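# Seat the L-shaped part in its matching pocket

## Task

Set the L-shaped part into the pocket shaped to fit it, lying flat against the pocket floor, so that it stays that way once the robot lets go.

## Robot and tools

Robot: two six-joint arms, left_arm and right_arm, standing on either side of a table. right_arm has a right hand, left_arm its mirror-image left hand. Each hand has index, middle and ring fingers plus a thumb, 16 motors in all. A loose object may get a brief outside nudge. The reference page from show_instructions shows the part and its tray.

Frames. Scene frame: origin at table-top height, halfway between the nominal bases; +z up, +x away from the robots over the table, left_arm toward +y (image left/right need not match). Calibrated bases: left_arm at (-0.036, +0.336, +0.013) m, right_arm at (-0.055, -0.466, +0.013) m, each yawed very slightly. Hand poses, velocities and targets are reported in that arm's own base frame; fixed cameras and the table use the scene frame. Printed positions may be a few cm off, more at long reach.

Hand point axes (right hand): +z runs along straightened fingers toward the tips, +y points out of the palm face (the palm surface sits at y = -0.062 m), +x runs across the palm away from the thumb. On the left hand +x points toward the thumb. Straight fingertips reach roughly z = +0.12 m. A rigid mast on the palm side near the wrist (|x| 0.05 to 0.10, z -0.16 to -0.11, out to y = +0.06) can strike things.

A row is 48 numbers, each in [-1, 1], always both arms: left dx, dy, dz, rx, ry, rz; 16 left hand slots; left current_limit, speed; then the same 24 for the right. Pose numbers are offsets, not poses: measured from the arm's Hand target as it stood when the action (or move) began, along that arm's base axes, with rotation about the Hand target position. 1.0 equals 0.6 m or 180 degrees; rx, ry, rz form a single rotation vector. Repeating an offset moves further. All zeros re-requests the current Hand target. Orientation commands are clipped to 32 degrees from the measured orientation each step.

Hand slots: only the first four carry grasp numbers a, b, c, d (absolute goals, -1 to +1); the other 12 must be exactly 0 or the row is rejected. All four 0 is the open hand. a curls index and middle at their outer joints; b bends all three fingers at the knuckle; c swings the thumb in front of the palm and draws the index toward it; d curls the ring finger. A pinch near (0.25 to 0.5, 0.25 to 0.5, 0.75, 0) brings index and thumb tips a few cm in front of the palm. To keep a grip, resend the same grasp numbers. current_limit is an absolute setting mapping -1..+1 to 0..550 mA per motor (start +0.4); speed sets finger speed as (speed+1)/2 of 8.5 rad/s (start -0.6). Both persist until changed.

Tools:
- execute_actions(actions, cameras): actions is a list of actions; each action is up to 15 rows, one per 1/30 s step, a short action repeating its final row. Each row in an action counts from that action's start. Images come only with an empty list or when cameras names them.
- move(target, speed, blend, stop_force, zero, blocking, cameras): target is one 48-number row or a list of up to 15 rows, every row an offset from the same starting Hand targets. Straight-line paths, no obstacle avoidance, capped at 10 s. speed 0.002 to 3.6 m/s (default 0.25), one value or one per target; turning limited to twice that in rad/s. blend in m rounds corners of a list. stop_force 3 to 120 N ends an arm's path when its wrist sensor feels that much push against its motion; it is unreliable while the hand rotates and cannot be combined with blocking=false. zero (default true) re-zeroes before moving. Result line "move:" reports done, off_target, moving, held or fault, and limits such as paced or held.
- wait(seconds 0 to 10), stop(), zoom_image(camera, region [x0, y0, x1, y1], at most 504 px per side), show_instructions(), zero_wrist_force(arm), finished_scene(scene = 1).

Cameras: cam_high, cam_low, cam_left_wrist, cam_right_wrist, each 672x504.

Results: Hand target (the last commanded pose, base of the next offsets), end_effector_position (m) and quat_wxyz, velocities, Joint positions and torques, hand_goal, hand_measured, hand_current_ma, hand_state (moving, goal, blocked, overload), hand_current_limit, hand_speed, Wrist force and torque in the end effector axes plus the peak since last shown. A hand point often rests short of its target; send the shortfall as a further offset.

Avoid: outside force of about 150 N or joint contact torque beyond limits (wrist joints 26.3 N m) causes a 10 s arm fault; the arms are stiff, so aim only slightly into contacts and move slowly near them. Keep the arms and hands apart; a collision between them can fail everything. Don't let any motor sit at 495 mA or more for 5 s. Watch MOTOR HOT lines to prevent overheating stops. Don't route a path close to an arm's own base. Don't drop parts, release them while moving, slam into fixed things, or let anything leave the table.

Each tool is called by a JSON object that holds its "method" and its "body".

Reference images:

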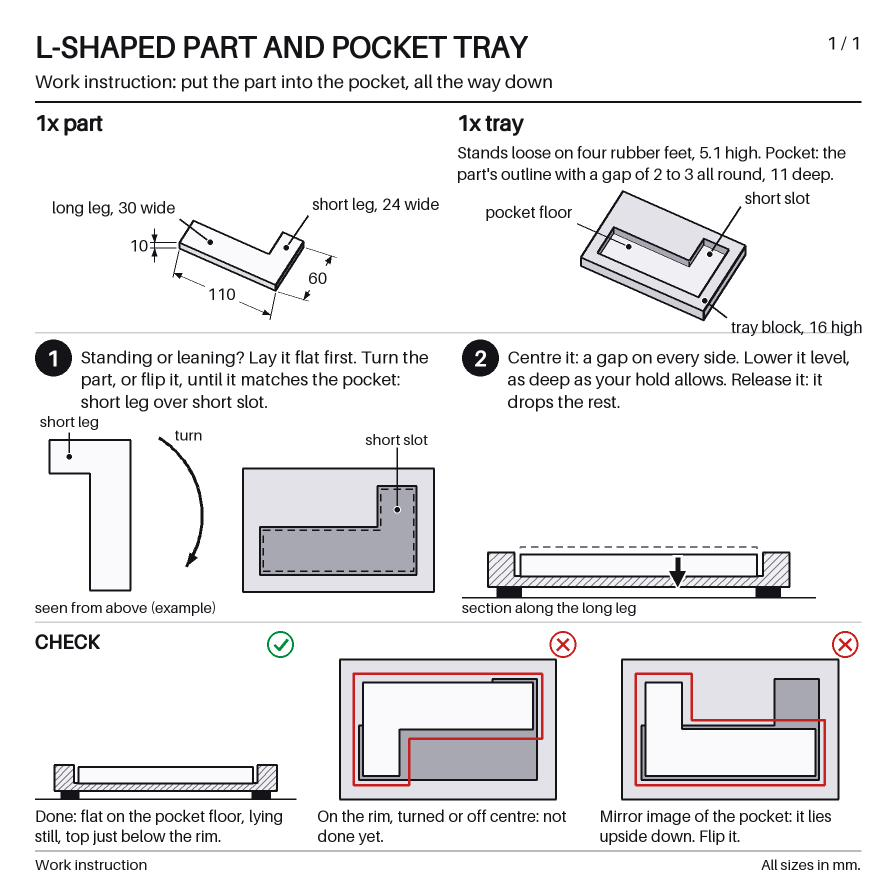

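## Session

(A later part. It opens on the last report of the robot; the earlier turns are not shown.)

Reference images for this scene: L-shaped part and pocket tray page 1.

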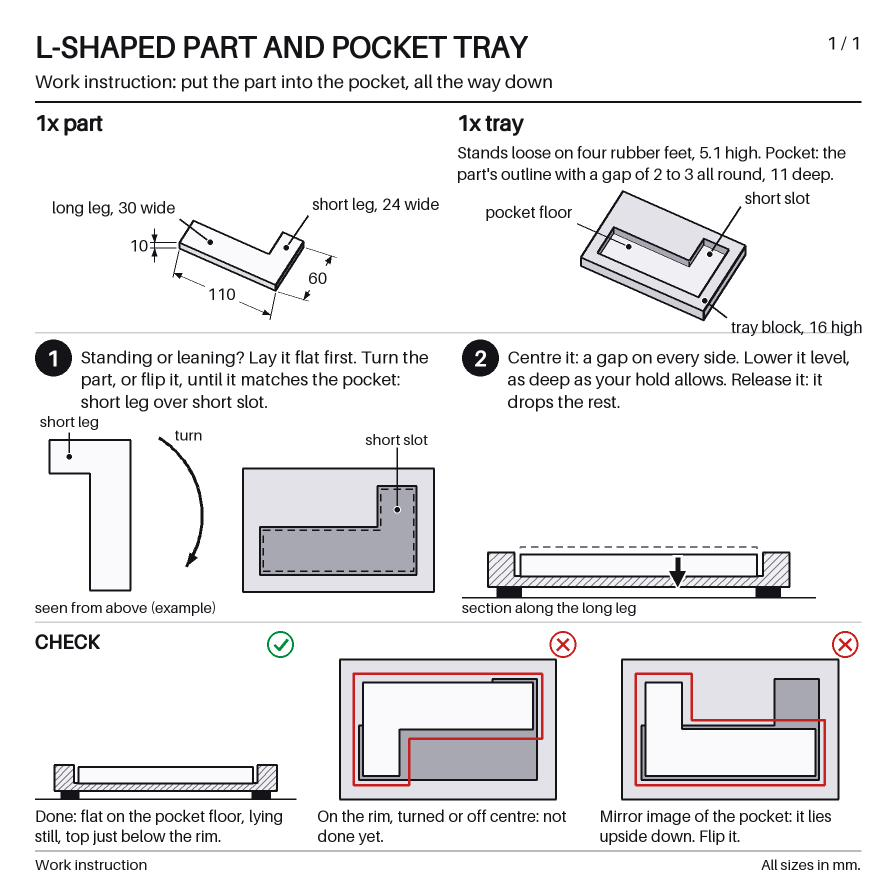

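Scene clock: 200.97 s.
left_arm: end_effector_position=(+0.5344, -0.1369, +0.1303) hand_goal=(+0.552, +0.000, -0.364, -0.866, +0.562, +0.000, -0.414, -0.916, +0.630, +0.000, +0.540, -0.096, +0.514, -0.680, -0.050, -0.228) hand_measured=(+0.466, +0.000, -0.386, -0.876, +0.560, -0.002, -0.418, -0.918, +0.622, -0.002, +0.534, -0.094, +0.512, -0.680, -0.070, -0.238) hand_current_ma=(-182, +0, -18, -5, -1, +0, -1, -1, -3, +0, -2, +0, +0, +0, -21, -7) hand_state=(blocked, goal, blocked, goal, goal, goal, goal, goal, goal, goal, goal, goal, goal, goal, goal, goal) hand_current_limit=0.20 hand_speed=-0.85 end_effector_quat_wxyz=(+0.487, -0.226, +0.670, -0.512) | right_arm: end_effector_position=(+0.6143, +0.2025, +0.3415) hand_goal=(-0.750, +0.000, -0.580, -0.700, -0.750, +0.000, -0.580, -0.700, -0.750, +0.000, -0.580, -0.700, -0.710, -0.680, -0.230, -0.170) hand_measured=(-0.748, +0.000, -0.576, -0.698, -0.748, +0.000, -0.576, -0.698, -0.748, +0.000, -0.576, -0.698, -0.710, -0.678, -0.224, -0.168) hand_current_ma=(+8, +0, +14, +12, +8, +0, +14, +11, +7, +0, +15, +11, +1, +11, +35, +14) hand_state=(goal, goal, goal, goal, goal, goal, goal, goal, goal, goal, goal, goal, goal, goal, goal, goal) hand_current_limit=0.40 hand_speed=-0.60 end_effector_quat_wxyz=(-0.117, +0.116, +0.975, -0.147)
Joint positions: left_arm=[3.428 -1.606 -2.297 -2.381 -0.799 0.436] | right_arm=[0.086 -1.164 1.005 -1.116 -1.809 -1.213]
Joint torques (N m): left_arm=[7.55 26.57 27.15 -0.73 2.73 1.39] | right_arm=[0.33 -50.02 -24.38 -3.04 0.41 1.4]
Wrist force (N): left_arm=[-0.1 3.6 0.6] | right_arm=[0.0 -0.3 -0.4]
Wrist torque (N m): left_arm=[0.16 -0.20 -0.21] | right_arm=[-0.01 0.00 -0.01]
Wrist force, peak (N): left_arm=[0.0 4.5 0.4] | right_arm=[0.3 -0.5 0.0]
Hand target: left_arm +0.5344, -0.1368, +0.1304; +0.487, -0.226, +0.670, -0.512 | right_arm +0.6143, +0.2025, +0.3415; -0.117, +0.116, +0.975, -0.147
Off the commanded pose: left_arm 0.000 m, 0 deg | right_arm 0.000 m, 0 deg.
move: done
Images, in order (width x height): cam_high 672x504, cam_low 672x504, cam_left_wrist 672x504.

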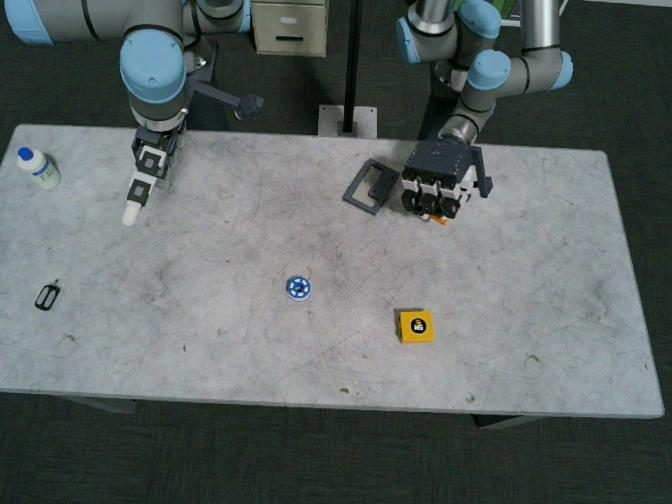

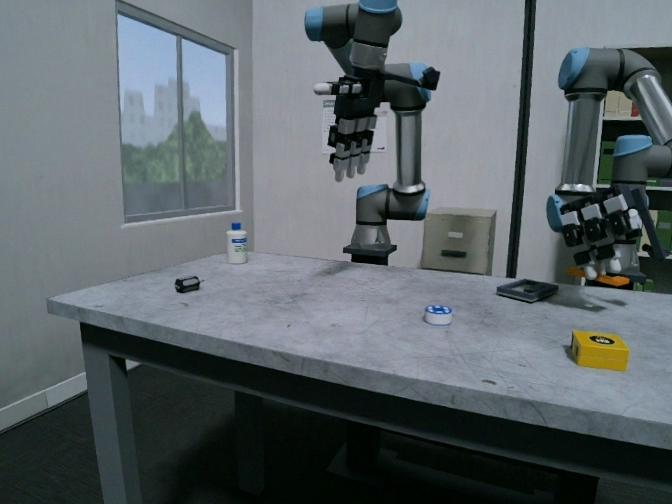

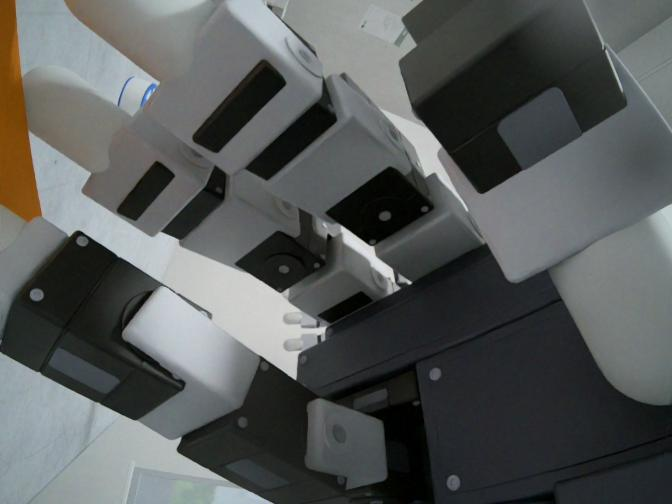

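{"method": "move", "body": {"target": [-0.2773,-0.2842,0,0,0,-0.4928, 0,0.83,0.72,0.7,0,0,0,0,0,0,0,0,0,0,0,0, 0.2,-0.85, 0,0,0,0,0,0, 0,0,0,0,0,0,0,0,0,0,0,0,0,0,0,0, 0.4,-0.6], "speed": 0.18, "cameras": ["cam_high","cam_low","cam_left_wrist"]}}

{"method": "zoom_image", "body": {"camera": "cam_high", "region": [326, 140, 426, 220]}}

{"method": "zoom_image", "body": {"camera": "cam_low", "region": [480, 220, 600, 310]}}

{"method": "zoom_image", "body": {"camera": "cam_left_wrist", "region": [0, 0, 200, 250]}}

Scene clock: 207.70 s.
left_arm: end_effector_position=(+0.3681, -0.3073, +0.1304) hand_goal=(+0.552, +0.000, -0.364, -0.866, +0.562, +0.000, -0.414, -0.916, +0.630, +0.000, +0.540, -0.096, +0.514, -0.680, -0.050, -0.228) hand_measured=(+0.466, +0.000, -0.386, -0.876, +0.560, -0.002, -0.418, -0.918, +0.622, -0.002, +0.534, -0.094, +0.512, -0.680, -0.070, -0.238) hand_current_ma=(-182, +0, -18, -5, -1, +0, -1, -1, -3, +0, -2, +0, +0, +0, -21, -7) hand_state=(blocked, goal, blocked, goal, goal, goal, goal, goal, goal, goal, goal, goal, goal, goal, goal, goal) hand_current_limit=0.20 hand_speed=-0.85 end_effector_quat_wxyz=(+0.009, -0.307, -0.637, +0.707) | right_arm: end_effector_position=(+0.6143, +0.2025, +0.3415) hand_goal=(-0.750, +0.000, -0.580, -0.700, -0.750, +0.000, -0.580, -0.700, -0.750, +0.000, -0.580, -0.700, -0.710, -0.680, -0.230, -0.170) hand_measured=(-0.748, +0.000, -0.576, -0.698, -0.748, +0.000, -0.576, -0.698, -0.748, +0.000, -0.576, -0.698, -0.710, -0.678, -0.224, -0.168) hand_current_ma=(+8, +0, +14, +12, +8, +0, +14, +11, +7, +0, +15, +11, +1, +11, +35, +14) hand_state=(goal, goal, goal, goal, goal, goal, goal, goal, goal, goal, goal, goal, goal, goal, goal, goal) hand_current_limit=0.40 hand_speed=-0.60 end_effector_quat_wxyz=(-0.117, +0.116, +0.975, -0.147)
Joint positions: left_arm=[3.226 -1.911 -1.91 -2.461 0.547 0.435] | right_arm=[0.086 -1.164 1.005 -1.116 -1.809 -1.213]
Joint torques (N m): left_arm=[-10.54 25.74 25.13 -2.31 2.85 1.33] | right_arm=[0.01 -49.72 -25.09 -2.78 0.26 1.34]
Wrist force (N): left_arm=[-0.6 3.7 0.5] | right_arm=[0.0 -0.2 0.3]
Wrist torque (N m): left_arm=[0.18 -0.11 -0.23] | right_arm=[-0.05 -0.01 -0.01]
Wrist force, peak (N): left_arm=[-0.6 4.2 0.6] | right_arm=[0.1 -0.4 0.5]
Hand target: left_arm +0.3680, -0.3074, +0.1304; +0.009, -0.307, -0.637, +0.707 | right_arm +0.6143, +0.2025, +0.3415; -0.117, +0.116, +0.975, -0.147
Off the commanded pose: left_arm 0.000 m, 0 deg | right_arm 0.000 m, 0 deg.
move: done
Images, in order (width x height): cam_high 672x504, cam_low 672x504, cam_left_wrist 672x504.

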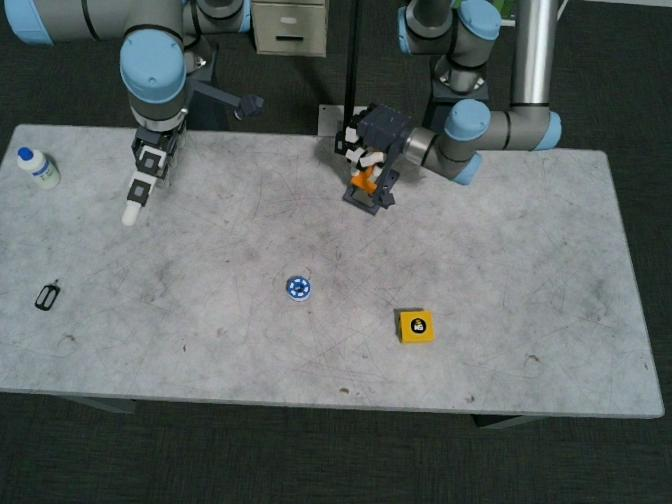

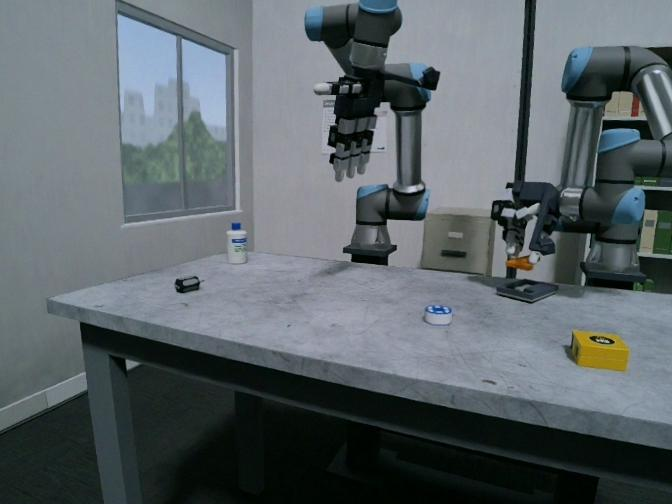

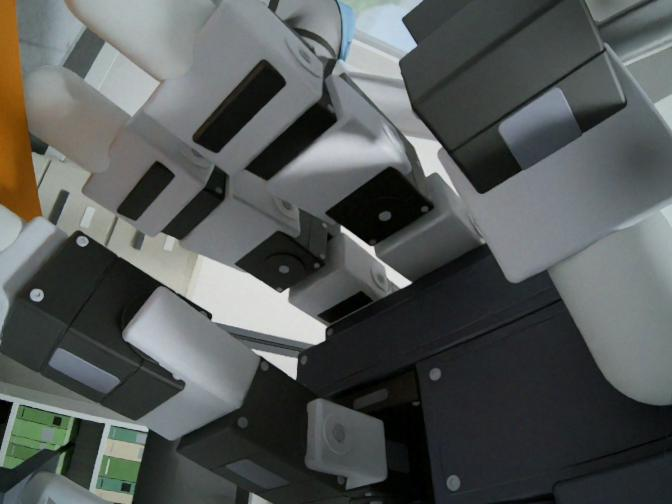

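Scaled by 5.040 from the camera's 672x504 image, which has a finer 960x720 frame.

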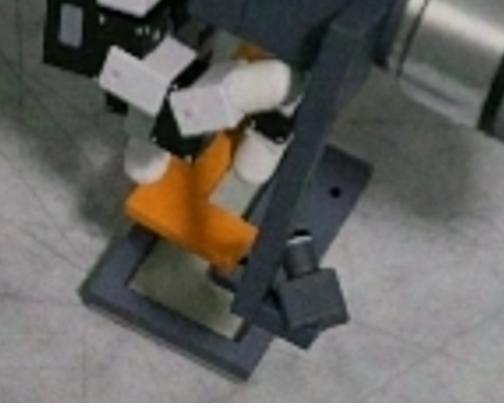

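Scaled by 4.200 from the camera's 672x504 image, which has a finer 960x720 frame.

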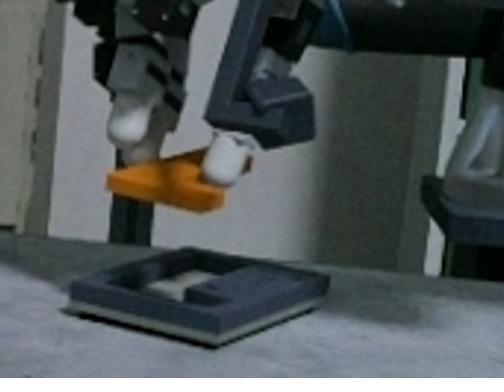

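Scaled by 2.016 from the camera's 672x504 image, which has a finer 960x720 frame.

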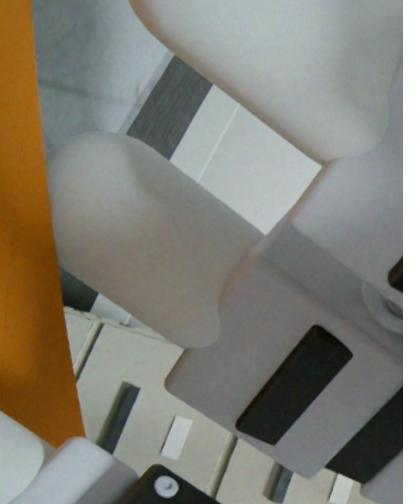

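{"method": "zoom_image", "body": {"camera": "cam_high", "region": [338, 155, 398, 220]}}

Scaled by 7.754 from the camera's 672x504 image, which has a finer 960x720 frame.

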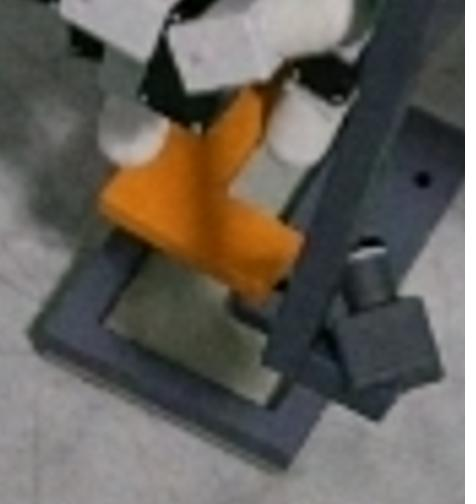

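{"method": "zoom_image", "body": {"camera": "cam_low", "region": [490, 240, 570, 310]}}

Scaled by 6.300 from the camera's 672x504 image, which has a finer 960x720 frame.

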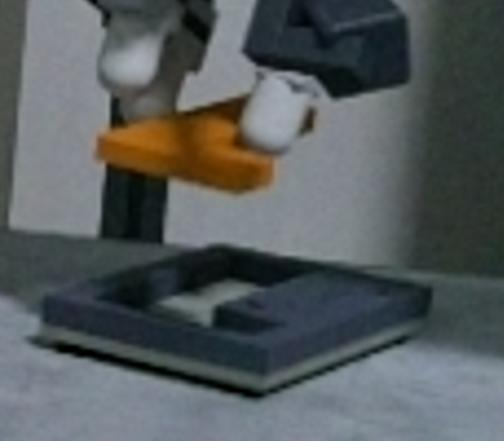

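{"method": "move", "body": {"target": [0.0072,0.004,-0.0778,0.00845,-0.01042,0.0128, 0,0.83,0.72,0.7,0,0,0,0,0,0,0,0,0,0,0,0, 0.2,-0.85, 0,0,0,0,0,0, 0,0,0,0,0,0,0,0,0,0,0,0,0,0,0,0, 0.4,-0.6], "speed": 0.06, "cameras": ["cam_high","cam_low","cam_left_wrist"]}}

{"method": "zoom_image", "body": {"camera": "cam_high", "region": [338, 155, 398, 220]}}

{"method": "zoom_image", "body": {"camera": "cam_low", "region": [490, 240, 570, 310]}}

{"method": "zoom_image", "body": {"camera": "cam_left_wrist", "region": [0, 0, 200, 250]}}

Scene clock: 213.30 s.
left_arm: end_effector_position=(+0.3723, -0.3050, +0.0838) hand_goal=(+0.552, +0.000, -0.364, -0.866, +0.562, +0.000, -0.414, -0.916, +0.630, +0.000, +0.540, -0.096, +0.514, -0.680, -0.050, -0.228) hand_measured=(+0.466, +0.000, -0.386, -0.876, +0.560, -0.002, -0.418, -0.918, +0.622, -0.002, +0.534, -0.094, +0.512, -0.680, -0.070, -0.238) hand_current_ma=(-182, +0, -18, -5, +0, +0, -1, -1, -3, +0, -2, +0, +0, +0, -21, -7) hand_state=(blocked, goal, blocked, goal, goal, goal, goal, goal, goal, goal, goal, goal, goal, goal, goal, goal) hand_current_limit=0.20 hand_speed=-0.85 end_effector_quat_wxyz=(+0.011, +0.306, +0.653, -0.693) | right_arm: end_effector_position=(+0.6143, +0.2025, +0.3415) hand_goal=(-0.750, +0.000, -0.580, -0.700, -0.750, +0.000, -0.580, -0.700, -0.750, +0.000, -0.580, -0.700, -0.710, -0.680, -0.230, -0.170) hand_measured=(-0.748, +0.000, -0.576, -0.698, -0.748, +0.000, -0.576, -0.698, -0.748, +0.000, -0.576, -0.698, -0.710, -0.678, -0.224, -0.168) hand_current_ma=(+8, +0, +14, +12, +8, +0, +14, +11, +7, +0, +15, +11, +1, +11, +35, +14) hand_state=(goal, goal, goal, goal, goal, goal, goal, goal, goal, goal, goal, goal, goal, goal, goal, goal) hand_current_limit=0.40 hand_speed=-0.60 end_effector_quat_wxyz=(-0.117, +0.116, +0.975, -0.147)
Joint positions: left_arm=[3.235 -1.947 -1.988 -2.27 0.517 0.387] | right_arm=[0.086 -1.164 1.005 -1.116 -1.809 -1.213]
Joint torques (N m): left_arm=[8.23 26.95 4.8 1.41 -2.9 -1.61] | right_arm=[0.29 -49.67 -25.28 -2.98 0.34 1.34]
Wrist force (N): left_arm=[-0.6 3.8 0.4] | right_arm=[-0.1 -0.2 -0.1]
Wrist torque (N m): left_arm=[0.22 -0.13 -0.06] | right_arm=[-0.02 0.00 -0.02]
Wrist force, peak (N): left_arm=[-0.8 3.9 0.6] | right_arm=[0.3 -0.5 0.1]
Hand target: left_arm +0.3724, -0.3050, +0.0837; +0.011, +0.306, +0.653, -0.693 | right_arm +0.6143, +0.2025, +0.3415; -0.117, +0.116, +0.975, -0.147
Off the commanded pose: left_arm 0.000 m, 0 deg | right_arm 0.000 m, 0 deg.
move: done
Images, in order (width x height): cam_high 672x504, cam_low 672x504, cam_left_wrist 672x504.

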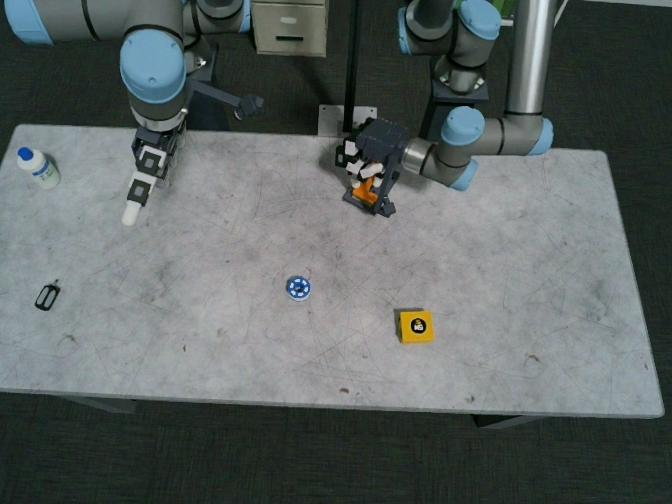

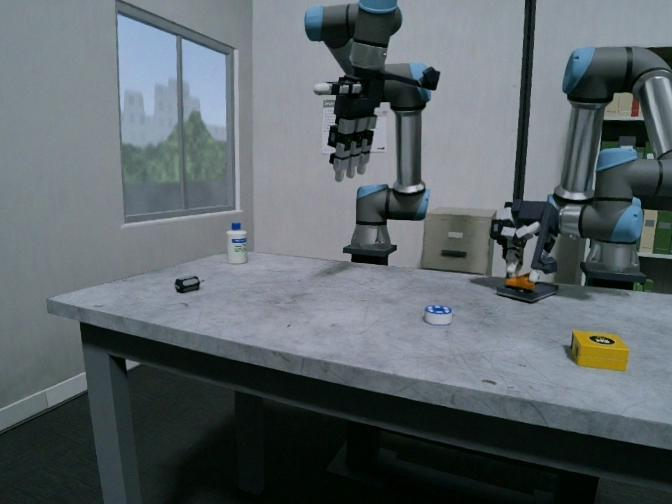

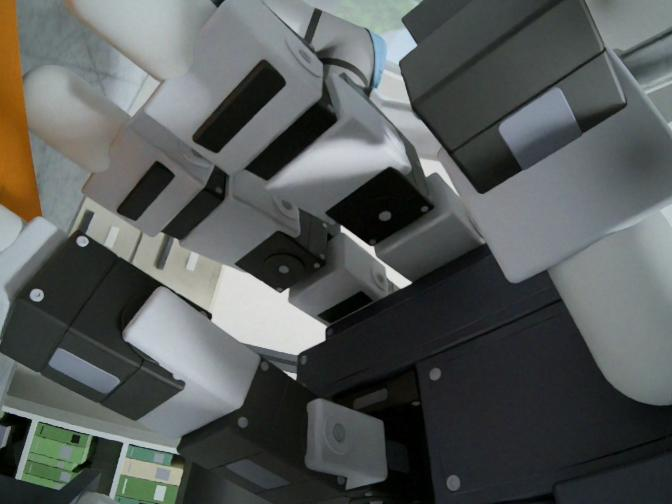

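Scaled by 7.754 from the camera's 672x504 image, which has a finer 960x720 frame.

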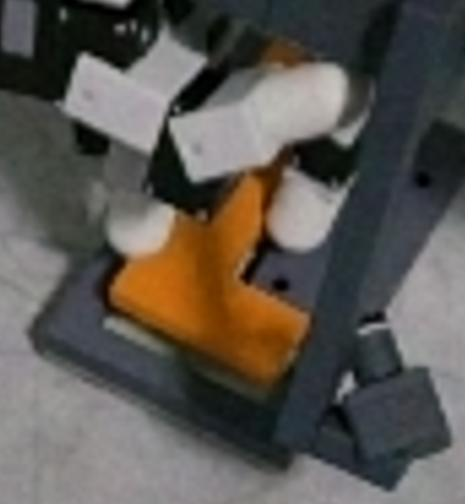

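Scaled by 6.300 from the camera's 672x504 image, which has a finer 960x720 frame.

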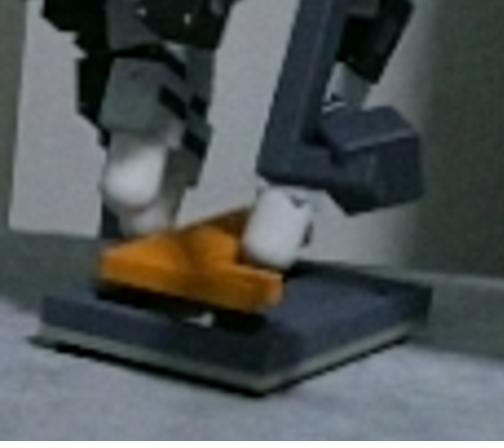

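Scaled by 2.016 from the camera's 672x504 image, which has a finer 960x720 frame.

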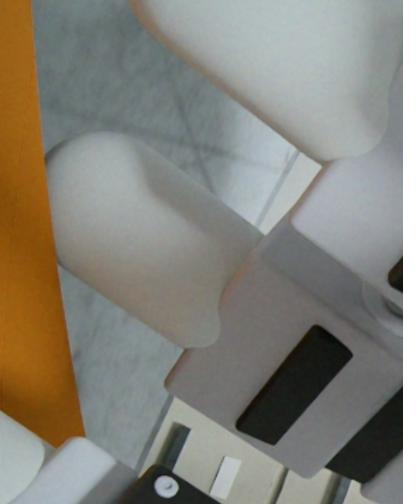

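{"method": "zoom_image", "body": {"camera": "cam_high", "region": [346, 180, 386, 214]}}

Scaled by 12.600 from the camera's 672x504 image, which has a finer 960x720 frame.

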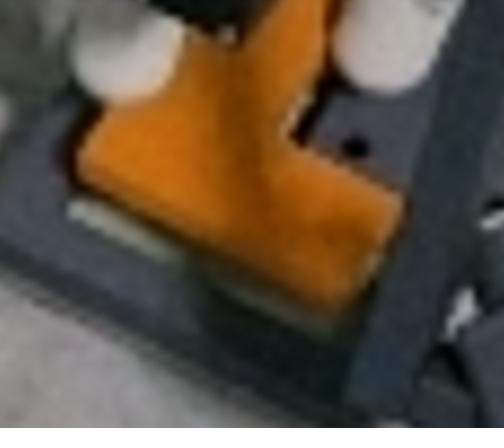

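{"method": "move", "body": {"target": [0.0008,-0.0005,-0.01,0,0,0.004, 0,0.83,0.72,0.7,0,0,0,0,0,0,0,0,0,0,0,0, 0.2,-0.85, 0,0,0,0,0,0, 0,0,0,0,0,0,0,0,0,0,0,0,0,0,0,0, 0.4,-0.6], "speed": 0.02, "stop_force": 5, "cameras": ["cam_high","cam_low","cam_left_wrist"]}}

{"method": "zoom_image", "body": {"camera": "cam_high", "region": [346, 180, 386, 214]}}

{"method": "zoom_image", "body": {"camera": "cam_low", "region": [490, 240, 570, 310]}}

Scene clock: 215.97 s.
left_arm: end_effector_position=(+0.3728, -0.3053, +0.0777) hand_goal=(+0.552, +0.000, -0.364, -0.866, +0.562, +0.000, -0.414, -0.916, +0.630, +0.000, +0.540, -0.096, +0.514, -0.680, -0.050, -0.228) hand_measured=(+0.466, +0.000, -0.386, -0.876, +0.560, -0.002, -0.418, -0.918, +0.622, -0.002, +0.534, -0.094, +0.512, -0.680, -0.070, -0.238) hand_current_ma=(-182, +0, -18, -5, +0, +0, -1, -1, -3, +0, -2, +0, +0, +0, -21, -7) hand_state=(blocked, goal, blocked, goal, goal, goal, goal, goal, goal, goal, goal, goal, goal, goal, goal, goal) hand_current_limit=0.20 hand_speed=-0.85 end_effector_quat_wxyz=(+0.016, +0.302, +0.654, -0.693) | right_arm: end_effector_position=(+0.6143, +0.2025, +0.3415) hand_goal=(-0.750, +0.000, -0.580, -0.700, -0.750, +0.000, -0.580, -0.700, -0.750, +0.000, -0.580, -0.700, -0.710, -0.680, -0.230, -0.170) hand_measured=(-0.748, +0.000, -0.576, -0.698, -0.748, +0.000, -0.576, -0.698, -0.748, +0.000, -0.576, -0.698, -0.710, -0.678, -0.224, -0.168) hand_current_ma=(+8, +0, +14, +12, +8, +0, +14, +11, +7, +0, +15, +11, +1, +11, +35, +14) hand_state=(goal, goal, goal, goal, goal, goal, goal, goal, goal, goal, goal, goal, goal, goal, goal, goal) hand_current_limit=0.40 hand_speed=-0.60 end_effector_quat_wxyz=(-0.117, +0.116, +0.975, -0.147)
Joint positions: left_arm=[3.237 -1.954 -2 -2.25 0.506 0.385] | right_arm=[0.086 -1.164 1.005 -1.116 -1.809 -1.213]
Joint torques (N m): left_arm=[8.07 26.62 5.69 1.38 -2.95 -1.69] | right_arm=[0.76 -50.24 -25.91 -2.94 0.33 1.38]
Wrist force (N): left_arm=[-0.7 3.9 0.6] | right_arm=[0.1 -0.2 0.4]
Wrist torque (N m): left_arm=[0.20 -0.09 -0.07] | right_arm=[-0.05 -0.03 -0.01]
Wrist force, peak (N): left_arm=[-0.6 3.9 0.6] | right_arm=[-0.3 0.0 0.6]
Hand target: left_arm +0.3728, -0.3053, +0.0777; +0.016, +0.302, +0.654, -0.693 | right_arm +0.6143, +0.2025, +0.3415; -0.117, +0.116, +0.975, -0.147
Off the commanded pose: left_arm 0.000 m, 0 deg | right_arm 0.000 m, 0 deg.
move: done
Images, in order (width x height): cam_high 672x504, cam_low 672x504, cam_left_wrist 672x504.

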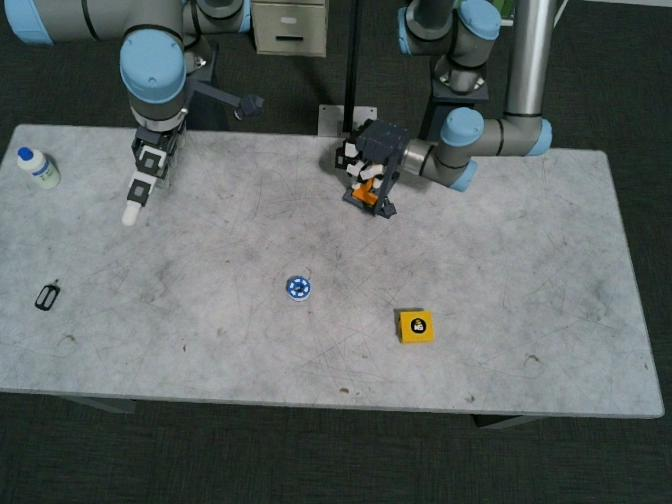

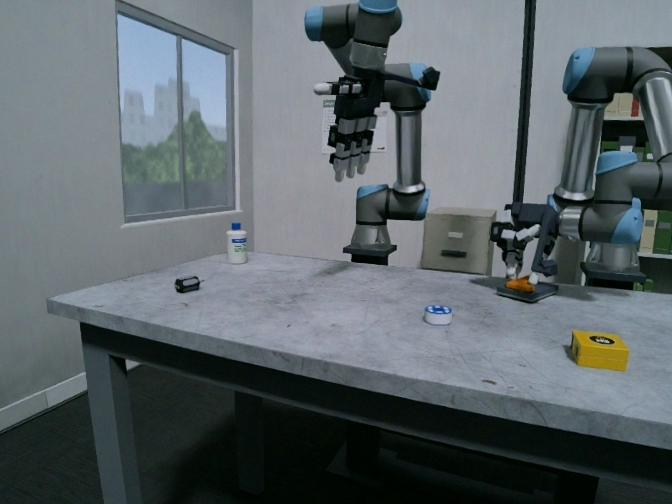

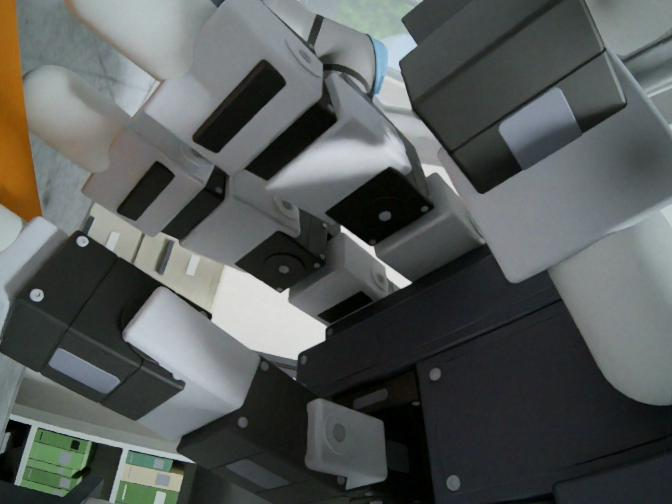

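Scaled by 12.600 from the camera's 672x504 image, which has a finer 960x720 frame.

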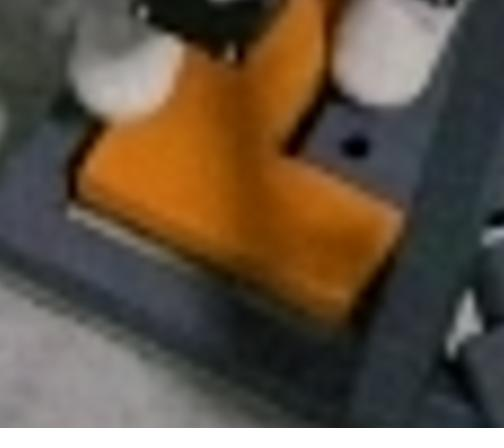

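Scaled by 6.300 from the camera's 672x504 image, which has a finer 960x720 frame.

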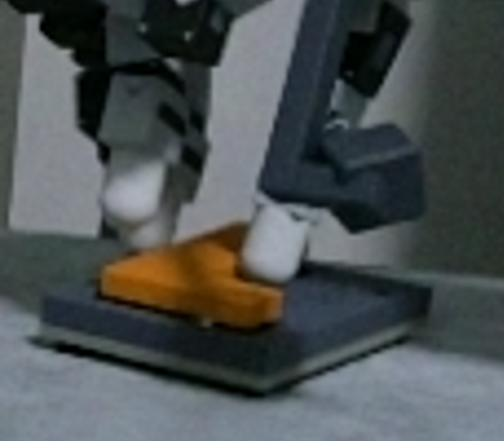

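{"method": "move", "body": {"target": [0.0005,-0.0003,-0.0083,0,0,0, 0,0.83,0.72,0.7,0,0,0,0,0,0,0,0,0,0,0,0, 0.2,-0.85, 0,0,0,0,0,0, 0,0,0,0,0,0,0,0,0,0,0,0,0,0,0,0, 0.4,-0.6], "speed": 0.01, "stop_force": 3.5, "cameras": ["cam_high","cam_low","cam_left_wrist"]}}

{"method": "zoom_image", "body": {"camera": "cam_high", "region": [346, 180, 386, 214]}}

{"method": "zoom_image", "body": {"camera": "cam_low", "region": [490, 240, 570, 310]}}

Scene clock: 218.23 s.
left_arm: end_effector_position=(+0.3731, -0.3054, +0.0740) hand_goal=(+0.552, +0.000, -0.364, -0.866, +0.562, +0.000, -0.414, -0.916, +0.630, +0.000, +0.540, -0.096, +0.514, -0.680, -0.050, -0.228) hand_measured=(+0.468, +0.002, -0.386, -0.876, +0.560, -0.002, -0.418, -0.918, +0.622, -0.002, +0.534, -0.094, +0.512, -0.680, -0.070, -0.238) hand_current_ma=(-181, +0, -18, -5, +0, +0, -1, -1, -3, +0, -2, +0, +0, +0, -21, -8) hand_state=(blocked, goal, blocked, goal, goal, goal, goal, goal, goal, goal, goal, goal, goal, goal, goal, goal) hand_current_limit=0.20 hand_speed=-0.85 end_effector_quat_wxyz=(+0.016, +0.301, +0.654, -0.693) | right_arm: end_effector_position=(+0.6143, +0.2025, +0.3415) hand_goal=(-0.750, +0.000, -0.580, -0.700, -0.750, +0.000, -0.580, -0.700, -0.750, +0.000, -0.580, -0.700, -0.710, -0.680, -0.230, -0.170) hand_measured=(-0.748, +0.000, -0.576, -0.698, -0.748, +0.000, -0.576, -0.698, -0.748, +0.000, -0.576, -0.698, -0.710, -0.678, -0.224, -0.168) hand_current_ma=(+8, +0, +14, +12, +8, +0, +14, +11, +7, +0, +15, +11, +1, +11, +35, +14) hand_state=(goal, goal, goal, goal, goal, goal, goal, goal, goal, goal, goal, goal, goal, goal, goal, goal) hand_current_limit=0.40 hand_speed=-0.60 end_effector_quat_wxyz=(-0.117, +0.116, +0.975, -0.147)
Joint positions: left_arm=[3.237 -1.961 -2.002 -2.241 0.506 0.385] | right_arm=[0.086 -1.164 1.005 -1.116 -1.809 -1.213]
Joint torques (N m): left_arm=[7.23 39.89 21.82 -1.9 -1.35 0.36] | right_arm=[-0.19 -49.9 -25.71 -3.05 0.23 1.23]
Wrist force (N): left_arm=[-1.0 -0.1 0.0] | right_arm=[-0.1 -0.1 -0.2]
Wrist torque (N m): left_arm=[-0.13 -0.07 -0.13] | right_arm=[-0.01 0.00 -0.01]
Wrist force, peak (N): left_arm=[-2.3 -6.0 -0.9] | right_arm=[0.0 -0.5 0.7]
Hand target: left_arm +0.3731, -0.3053, +0.0740; +0.016, +0.301, +0.654, -0.693 (not the last commanded pose) | right_arm +0.6143, +0.2025, +0.3415; -0.117, +0.116, +0.975, -0.147
Off the commanded pose: left_arm 0.001 m, 0 deg | right_arm 0.000 m, 0 deg.
move: contact (left_arm)
Images, in order (width x height): cam_high 672x504, cam_low 672x504, cam_left_wrist 672x504.

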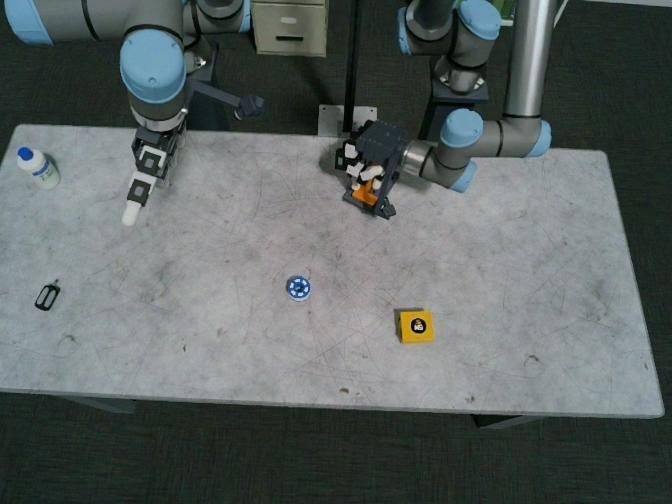

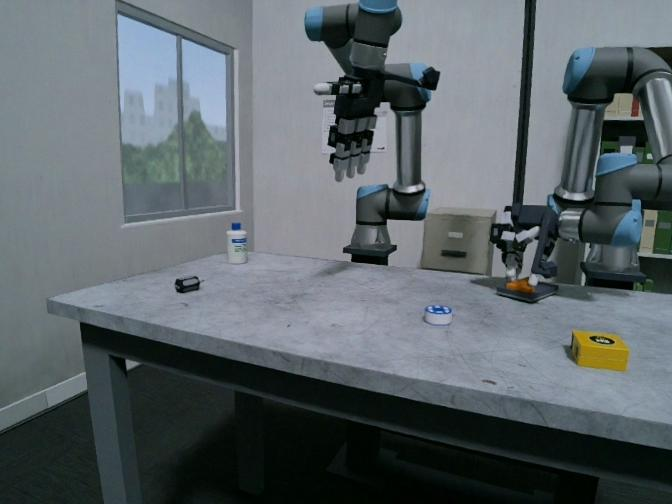

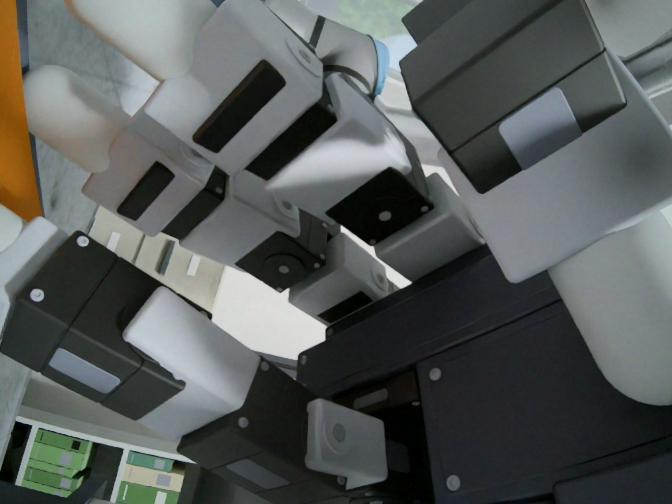

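Scaled by 12.600 from the camera's 672x504 image, which has a finer 960x720 frame.

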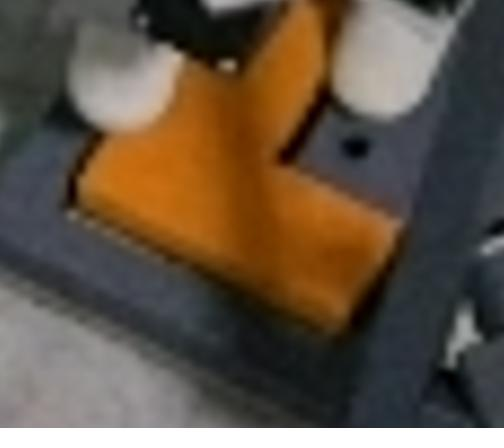

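Scaled by 6.300 from the camera's 672x504 image, which has a finer 960x720 frame.

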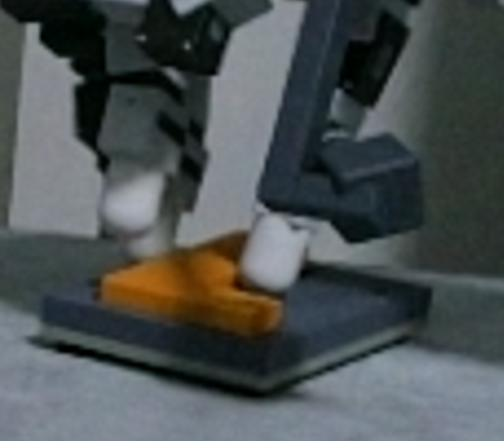

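{"method": "zoom_image", "body": {"camera": "cam_high", "region": [348, 188, 368, 206]}}

{"method": "zoom_image", "body": {"camera": "cam_high", "region": [362, 188, 382, 210]}}

Scaled by 25.200 from the camera's 672x504 image, which has a finer 960x720 frame.

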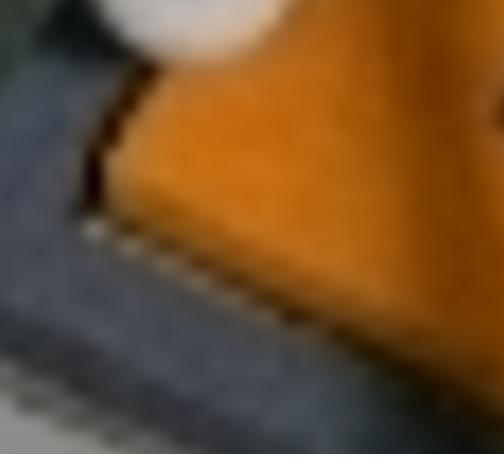

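Scaled by 22.909 from the camera's 672x504 image, which has a finer 960x720 frame.

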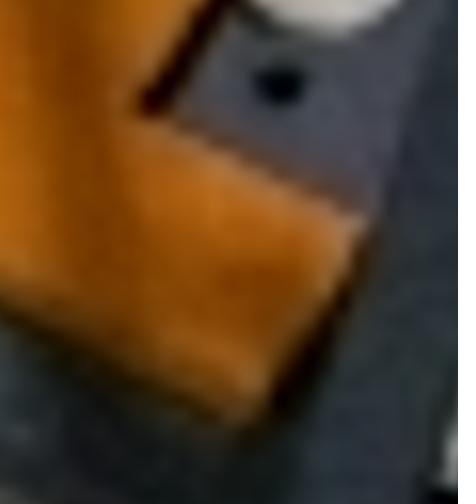

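{"method": "move", "body": {"target": [0,0,0,0,0,0, -0.12,0.83,0.72,0.7,0,0,0,0,0,0,0,0,0,0,0,0, 0.2,-0.92, 0,0,0,0,0,0, 0,0,0,0,0,0,0,0,0,0,0,0,0,0,0,0, 0.4,-0.6], "speed": 0.03, "cameras": ["cam_high","cam_low","cam_left_wrist"]}}

{"method": "zoom_image", "body": {"camera": "cam_high", "region": [346, 180, 386, 214]}}

{"method": "zoom_image", "body": {"camera": "cam_low", "region": [490, 240, 570, 310]}}

Scene clock: 220.20 s.
left_arm: end_effector_position=(+0.3731, -0.3053, +0.0740) hand_goal=(+0.564, +0.000, -0.472, -0.980, +0.532, +0.000, -0.606, -1.000, +0.642, +0.000, +0.540, -0.108, +0.526, -0.680, -0.050, -0.246) hand_measured=(+0.542, +0.000, -0.474, -0.980, +0.534, -0.002, -0.602, -0.996, +0.634, -0.002, +0.534, -0.106, +0.512, -0.680, -0.066, -0.248) hand_current_ma=(-19, +0, +0, +0, +0, +0, +1, +1, -4, +0, -2, +0, -8, +0, -14, -1) hand_state=(blocked, goal, goal, goal, goal, goal, goal, goal, goal, goal, goal, goal, goal, goal, goal, goal) hand_current_limit=0.20 hand_speed=-0.92 end_effector_quat_wxyz=(+0.016, +0.301, +0.654, -0.693) | right_arm: end_effector_position=(+0.6143, +0.2025, +0.3415) hand_goal=(-0.750, +0.000, -0.580, -0.700, -0.750, +0.000, -0.580, -0.700, -0.750, +0.000, -0.580, -0.700, -0.710, -0.680, -0.230, -0.170) hand_measured=(-0.748, +0.000, -0.576, -0.698, -0.748, +0.000, -0.576, -0.698, -0.748, +0.000, -0.576, -0.698, -0.710, -0.678, -0.224, -0.168) hand_current_ma=(+8, +0, +14, +12, +8, +0, +14, +11, +7, +0, +15, +11, +1, +11, +35, +14) hand_state=(goal, goal, goal, goal, goal, goal, goal, goal, goal, goal, goal, goal, goal, goal, goal, goal) hand_current_limit=0.40 hand_speed=-0.60 end_effector_quat_wxyz=(-0.117, +0.116, +0.975, -0.147)
Joint positions: left_arm=[3.237 -1.961 -2.002 -2.241 0.506 0.385] | right_arm=[0.086 -1.164 1.005 -1.116 -1.809 -1.213]
Joint torques (N m): left_arm=[6.59 39.69 23.74 -1.14 2.07 0.87] | right_arm=[-0.18 -50.07 -25.09 -2.9 0.31 1.45]
Wrist force (N): left_arm=[-0.6 0.9 -0.2] | right_arm=[0.2 -0.1 0.4]
Wrist torque (N m): left_arm=[-0.05 -0.09 -0.12] | right_arm=[-0.05 -0.05 0.01]
Wrist force, peak (N): left_arm=[-1.6 -0.2 -0.1] | right_arm=[-0.5 0.2 -0.2]
Hand target: left_arm +0.3731, -0.3053, +0.0740; +0.016, +0.301, +0.654, -0.693 | right_arm +0.6143, +0.2025, +0.3415; -0.117, +0.116, +0.975, -0.147
Off the commanded pose: left_arm 0.000 m, 0 deg | right_arm 0.000 m, 0 deg.
move: done
Images, in order (width x height): cam_high 672x504, cam_low 672x504, cam_left_wrist 672x504.

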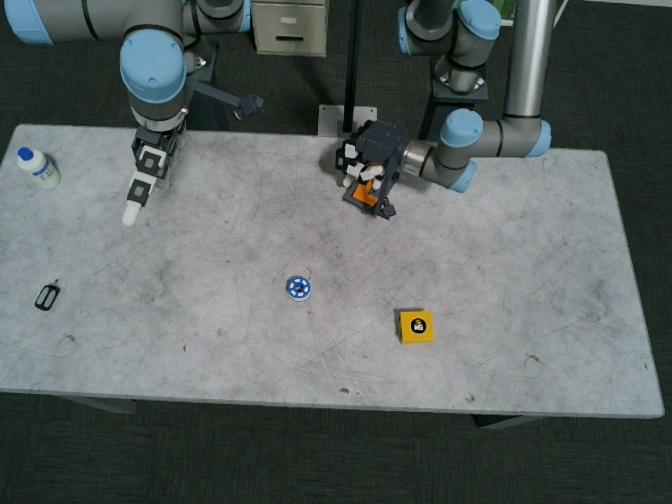

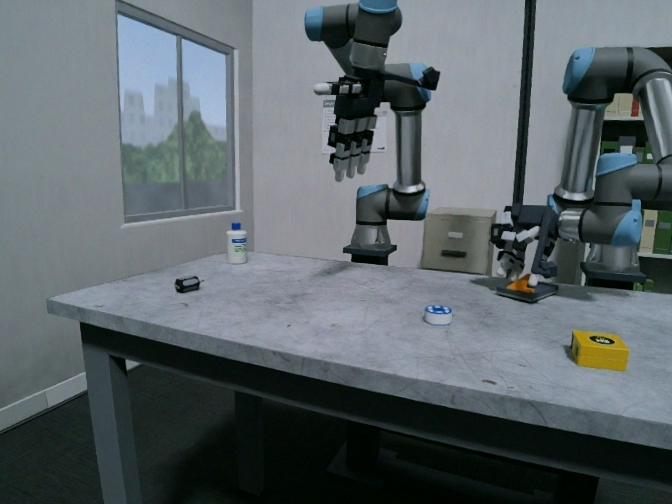

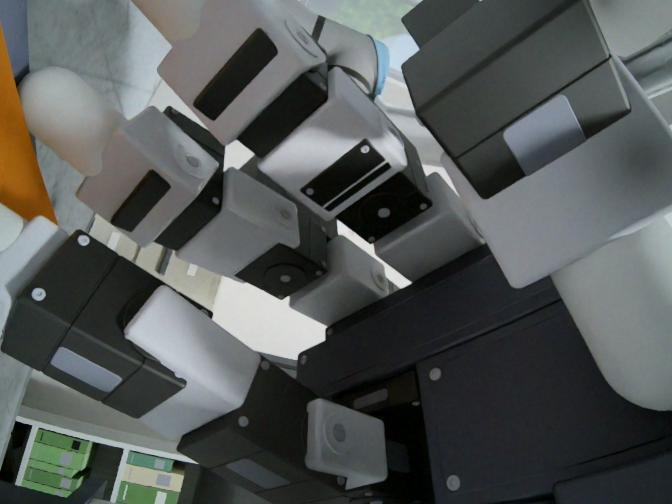

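Scaled by 12.600 from the camera's 672x504 image, which has a finer 960x720 frame.

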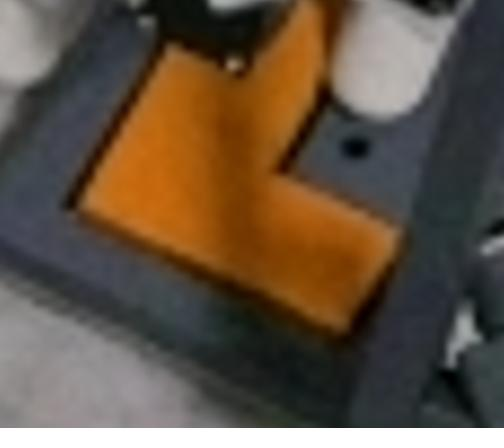

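Scaled by 6.300 from the camera's 672x504 image, which has a finer 960x720 frame.

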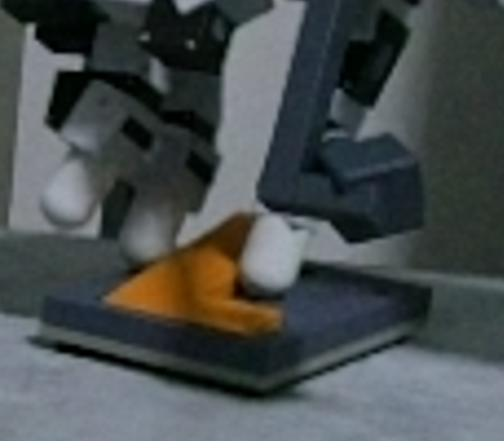

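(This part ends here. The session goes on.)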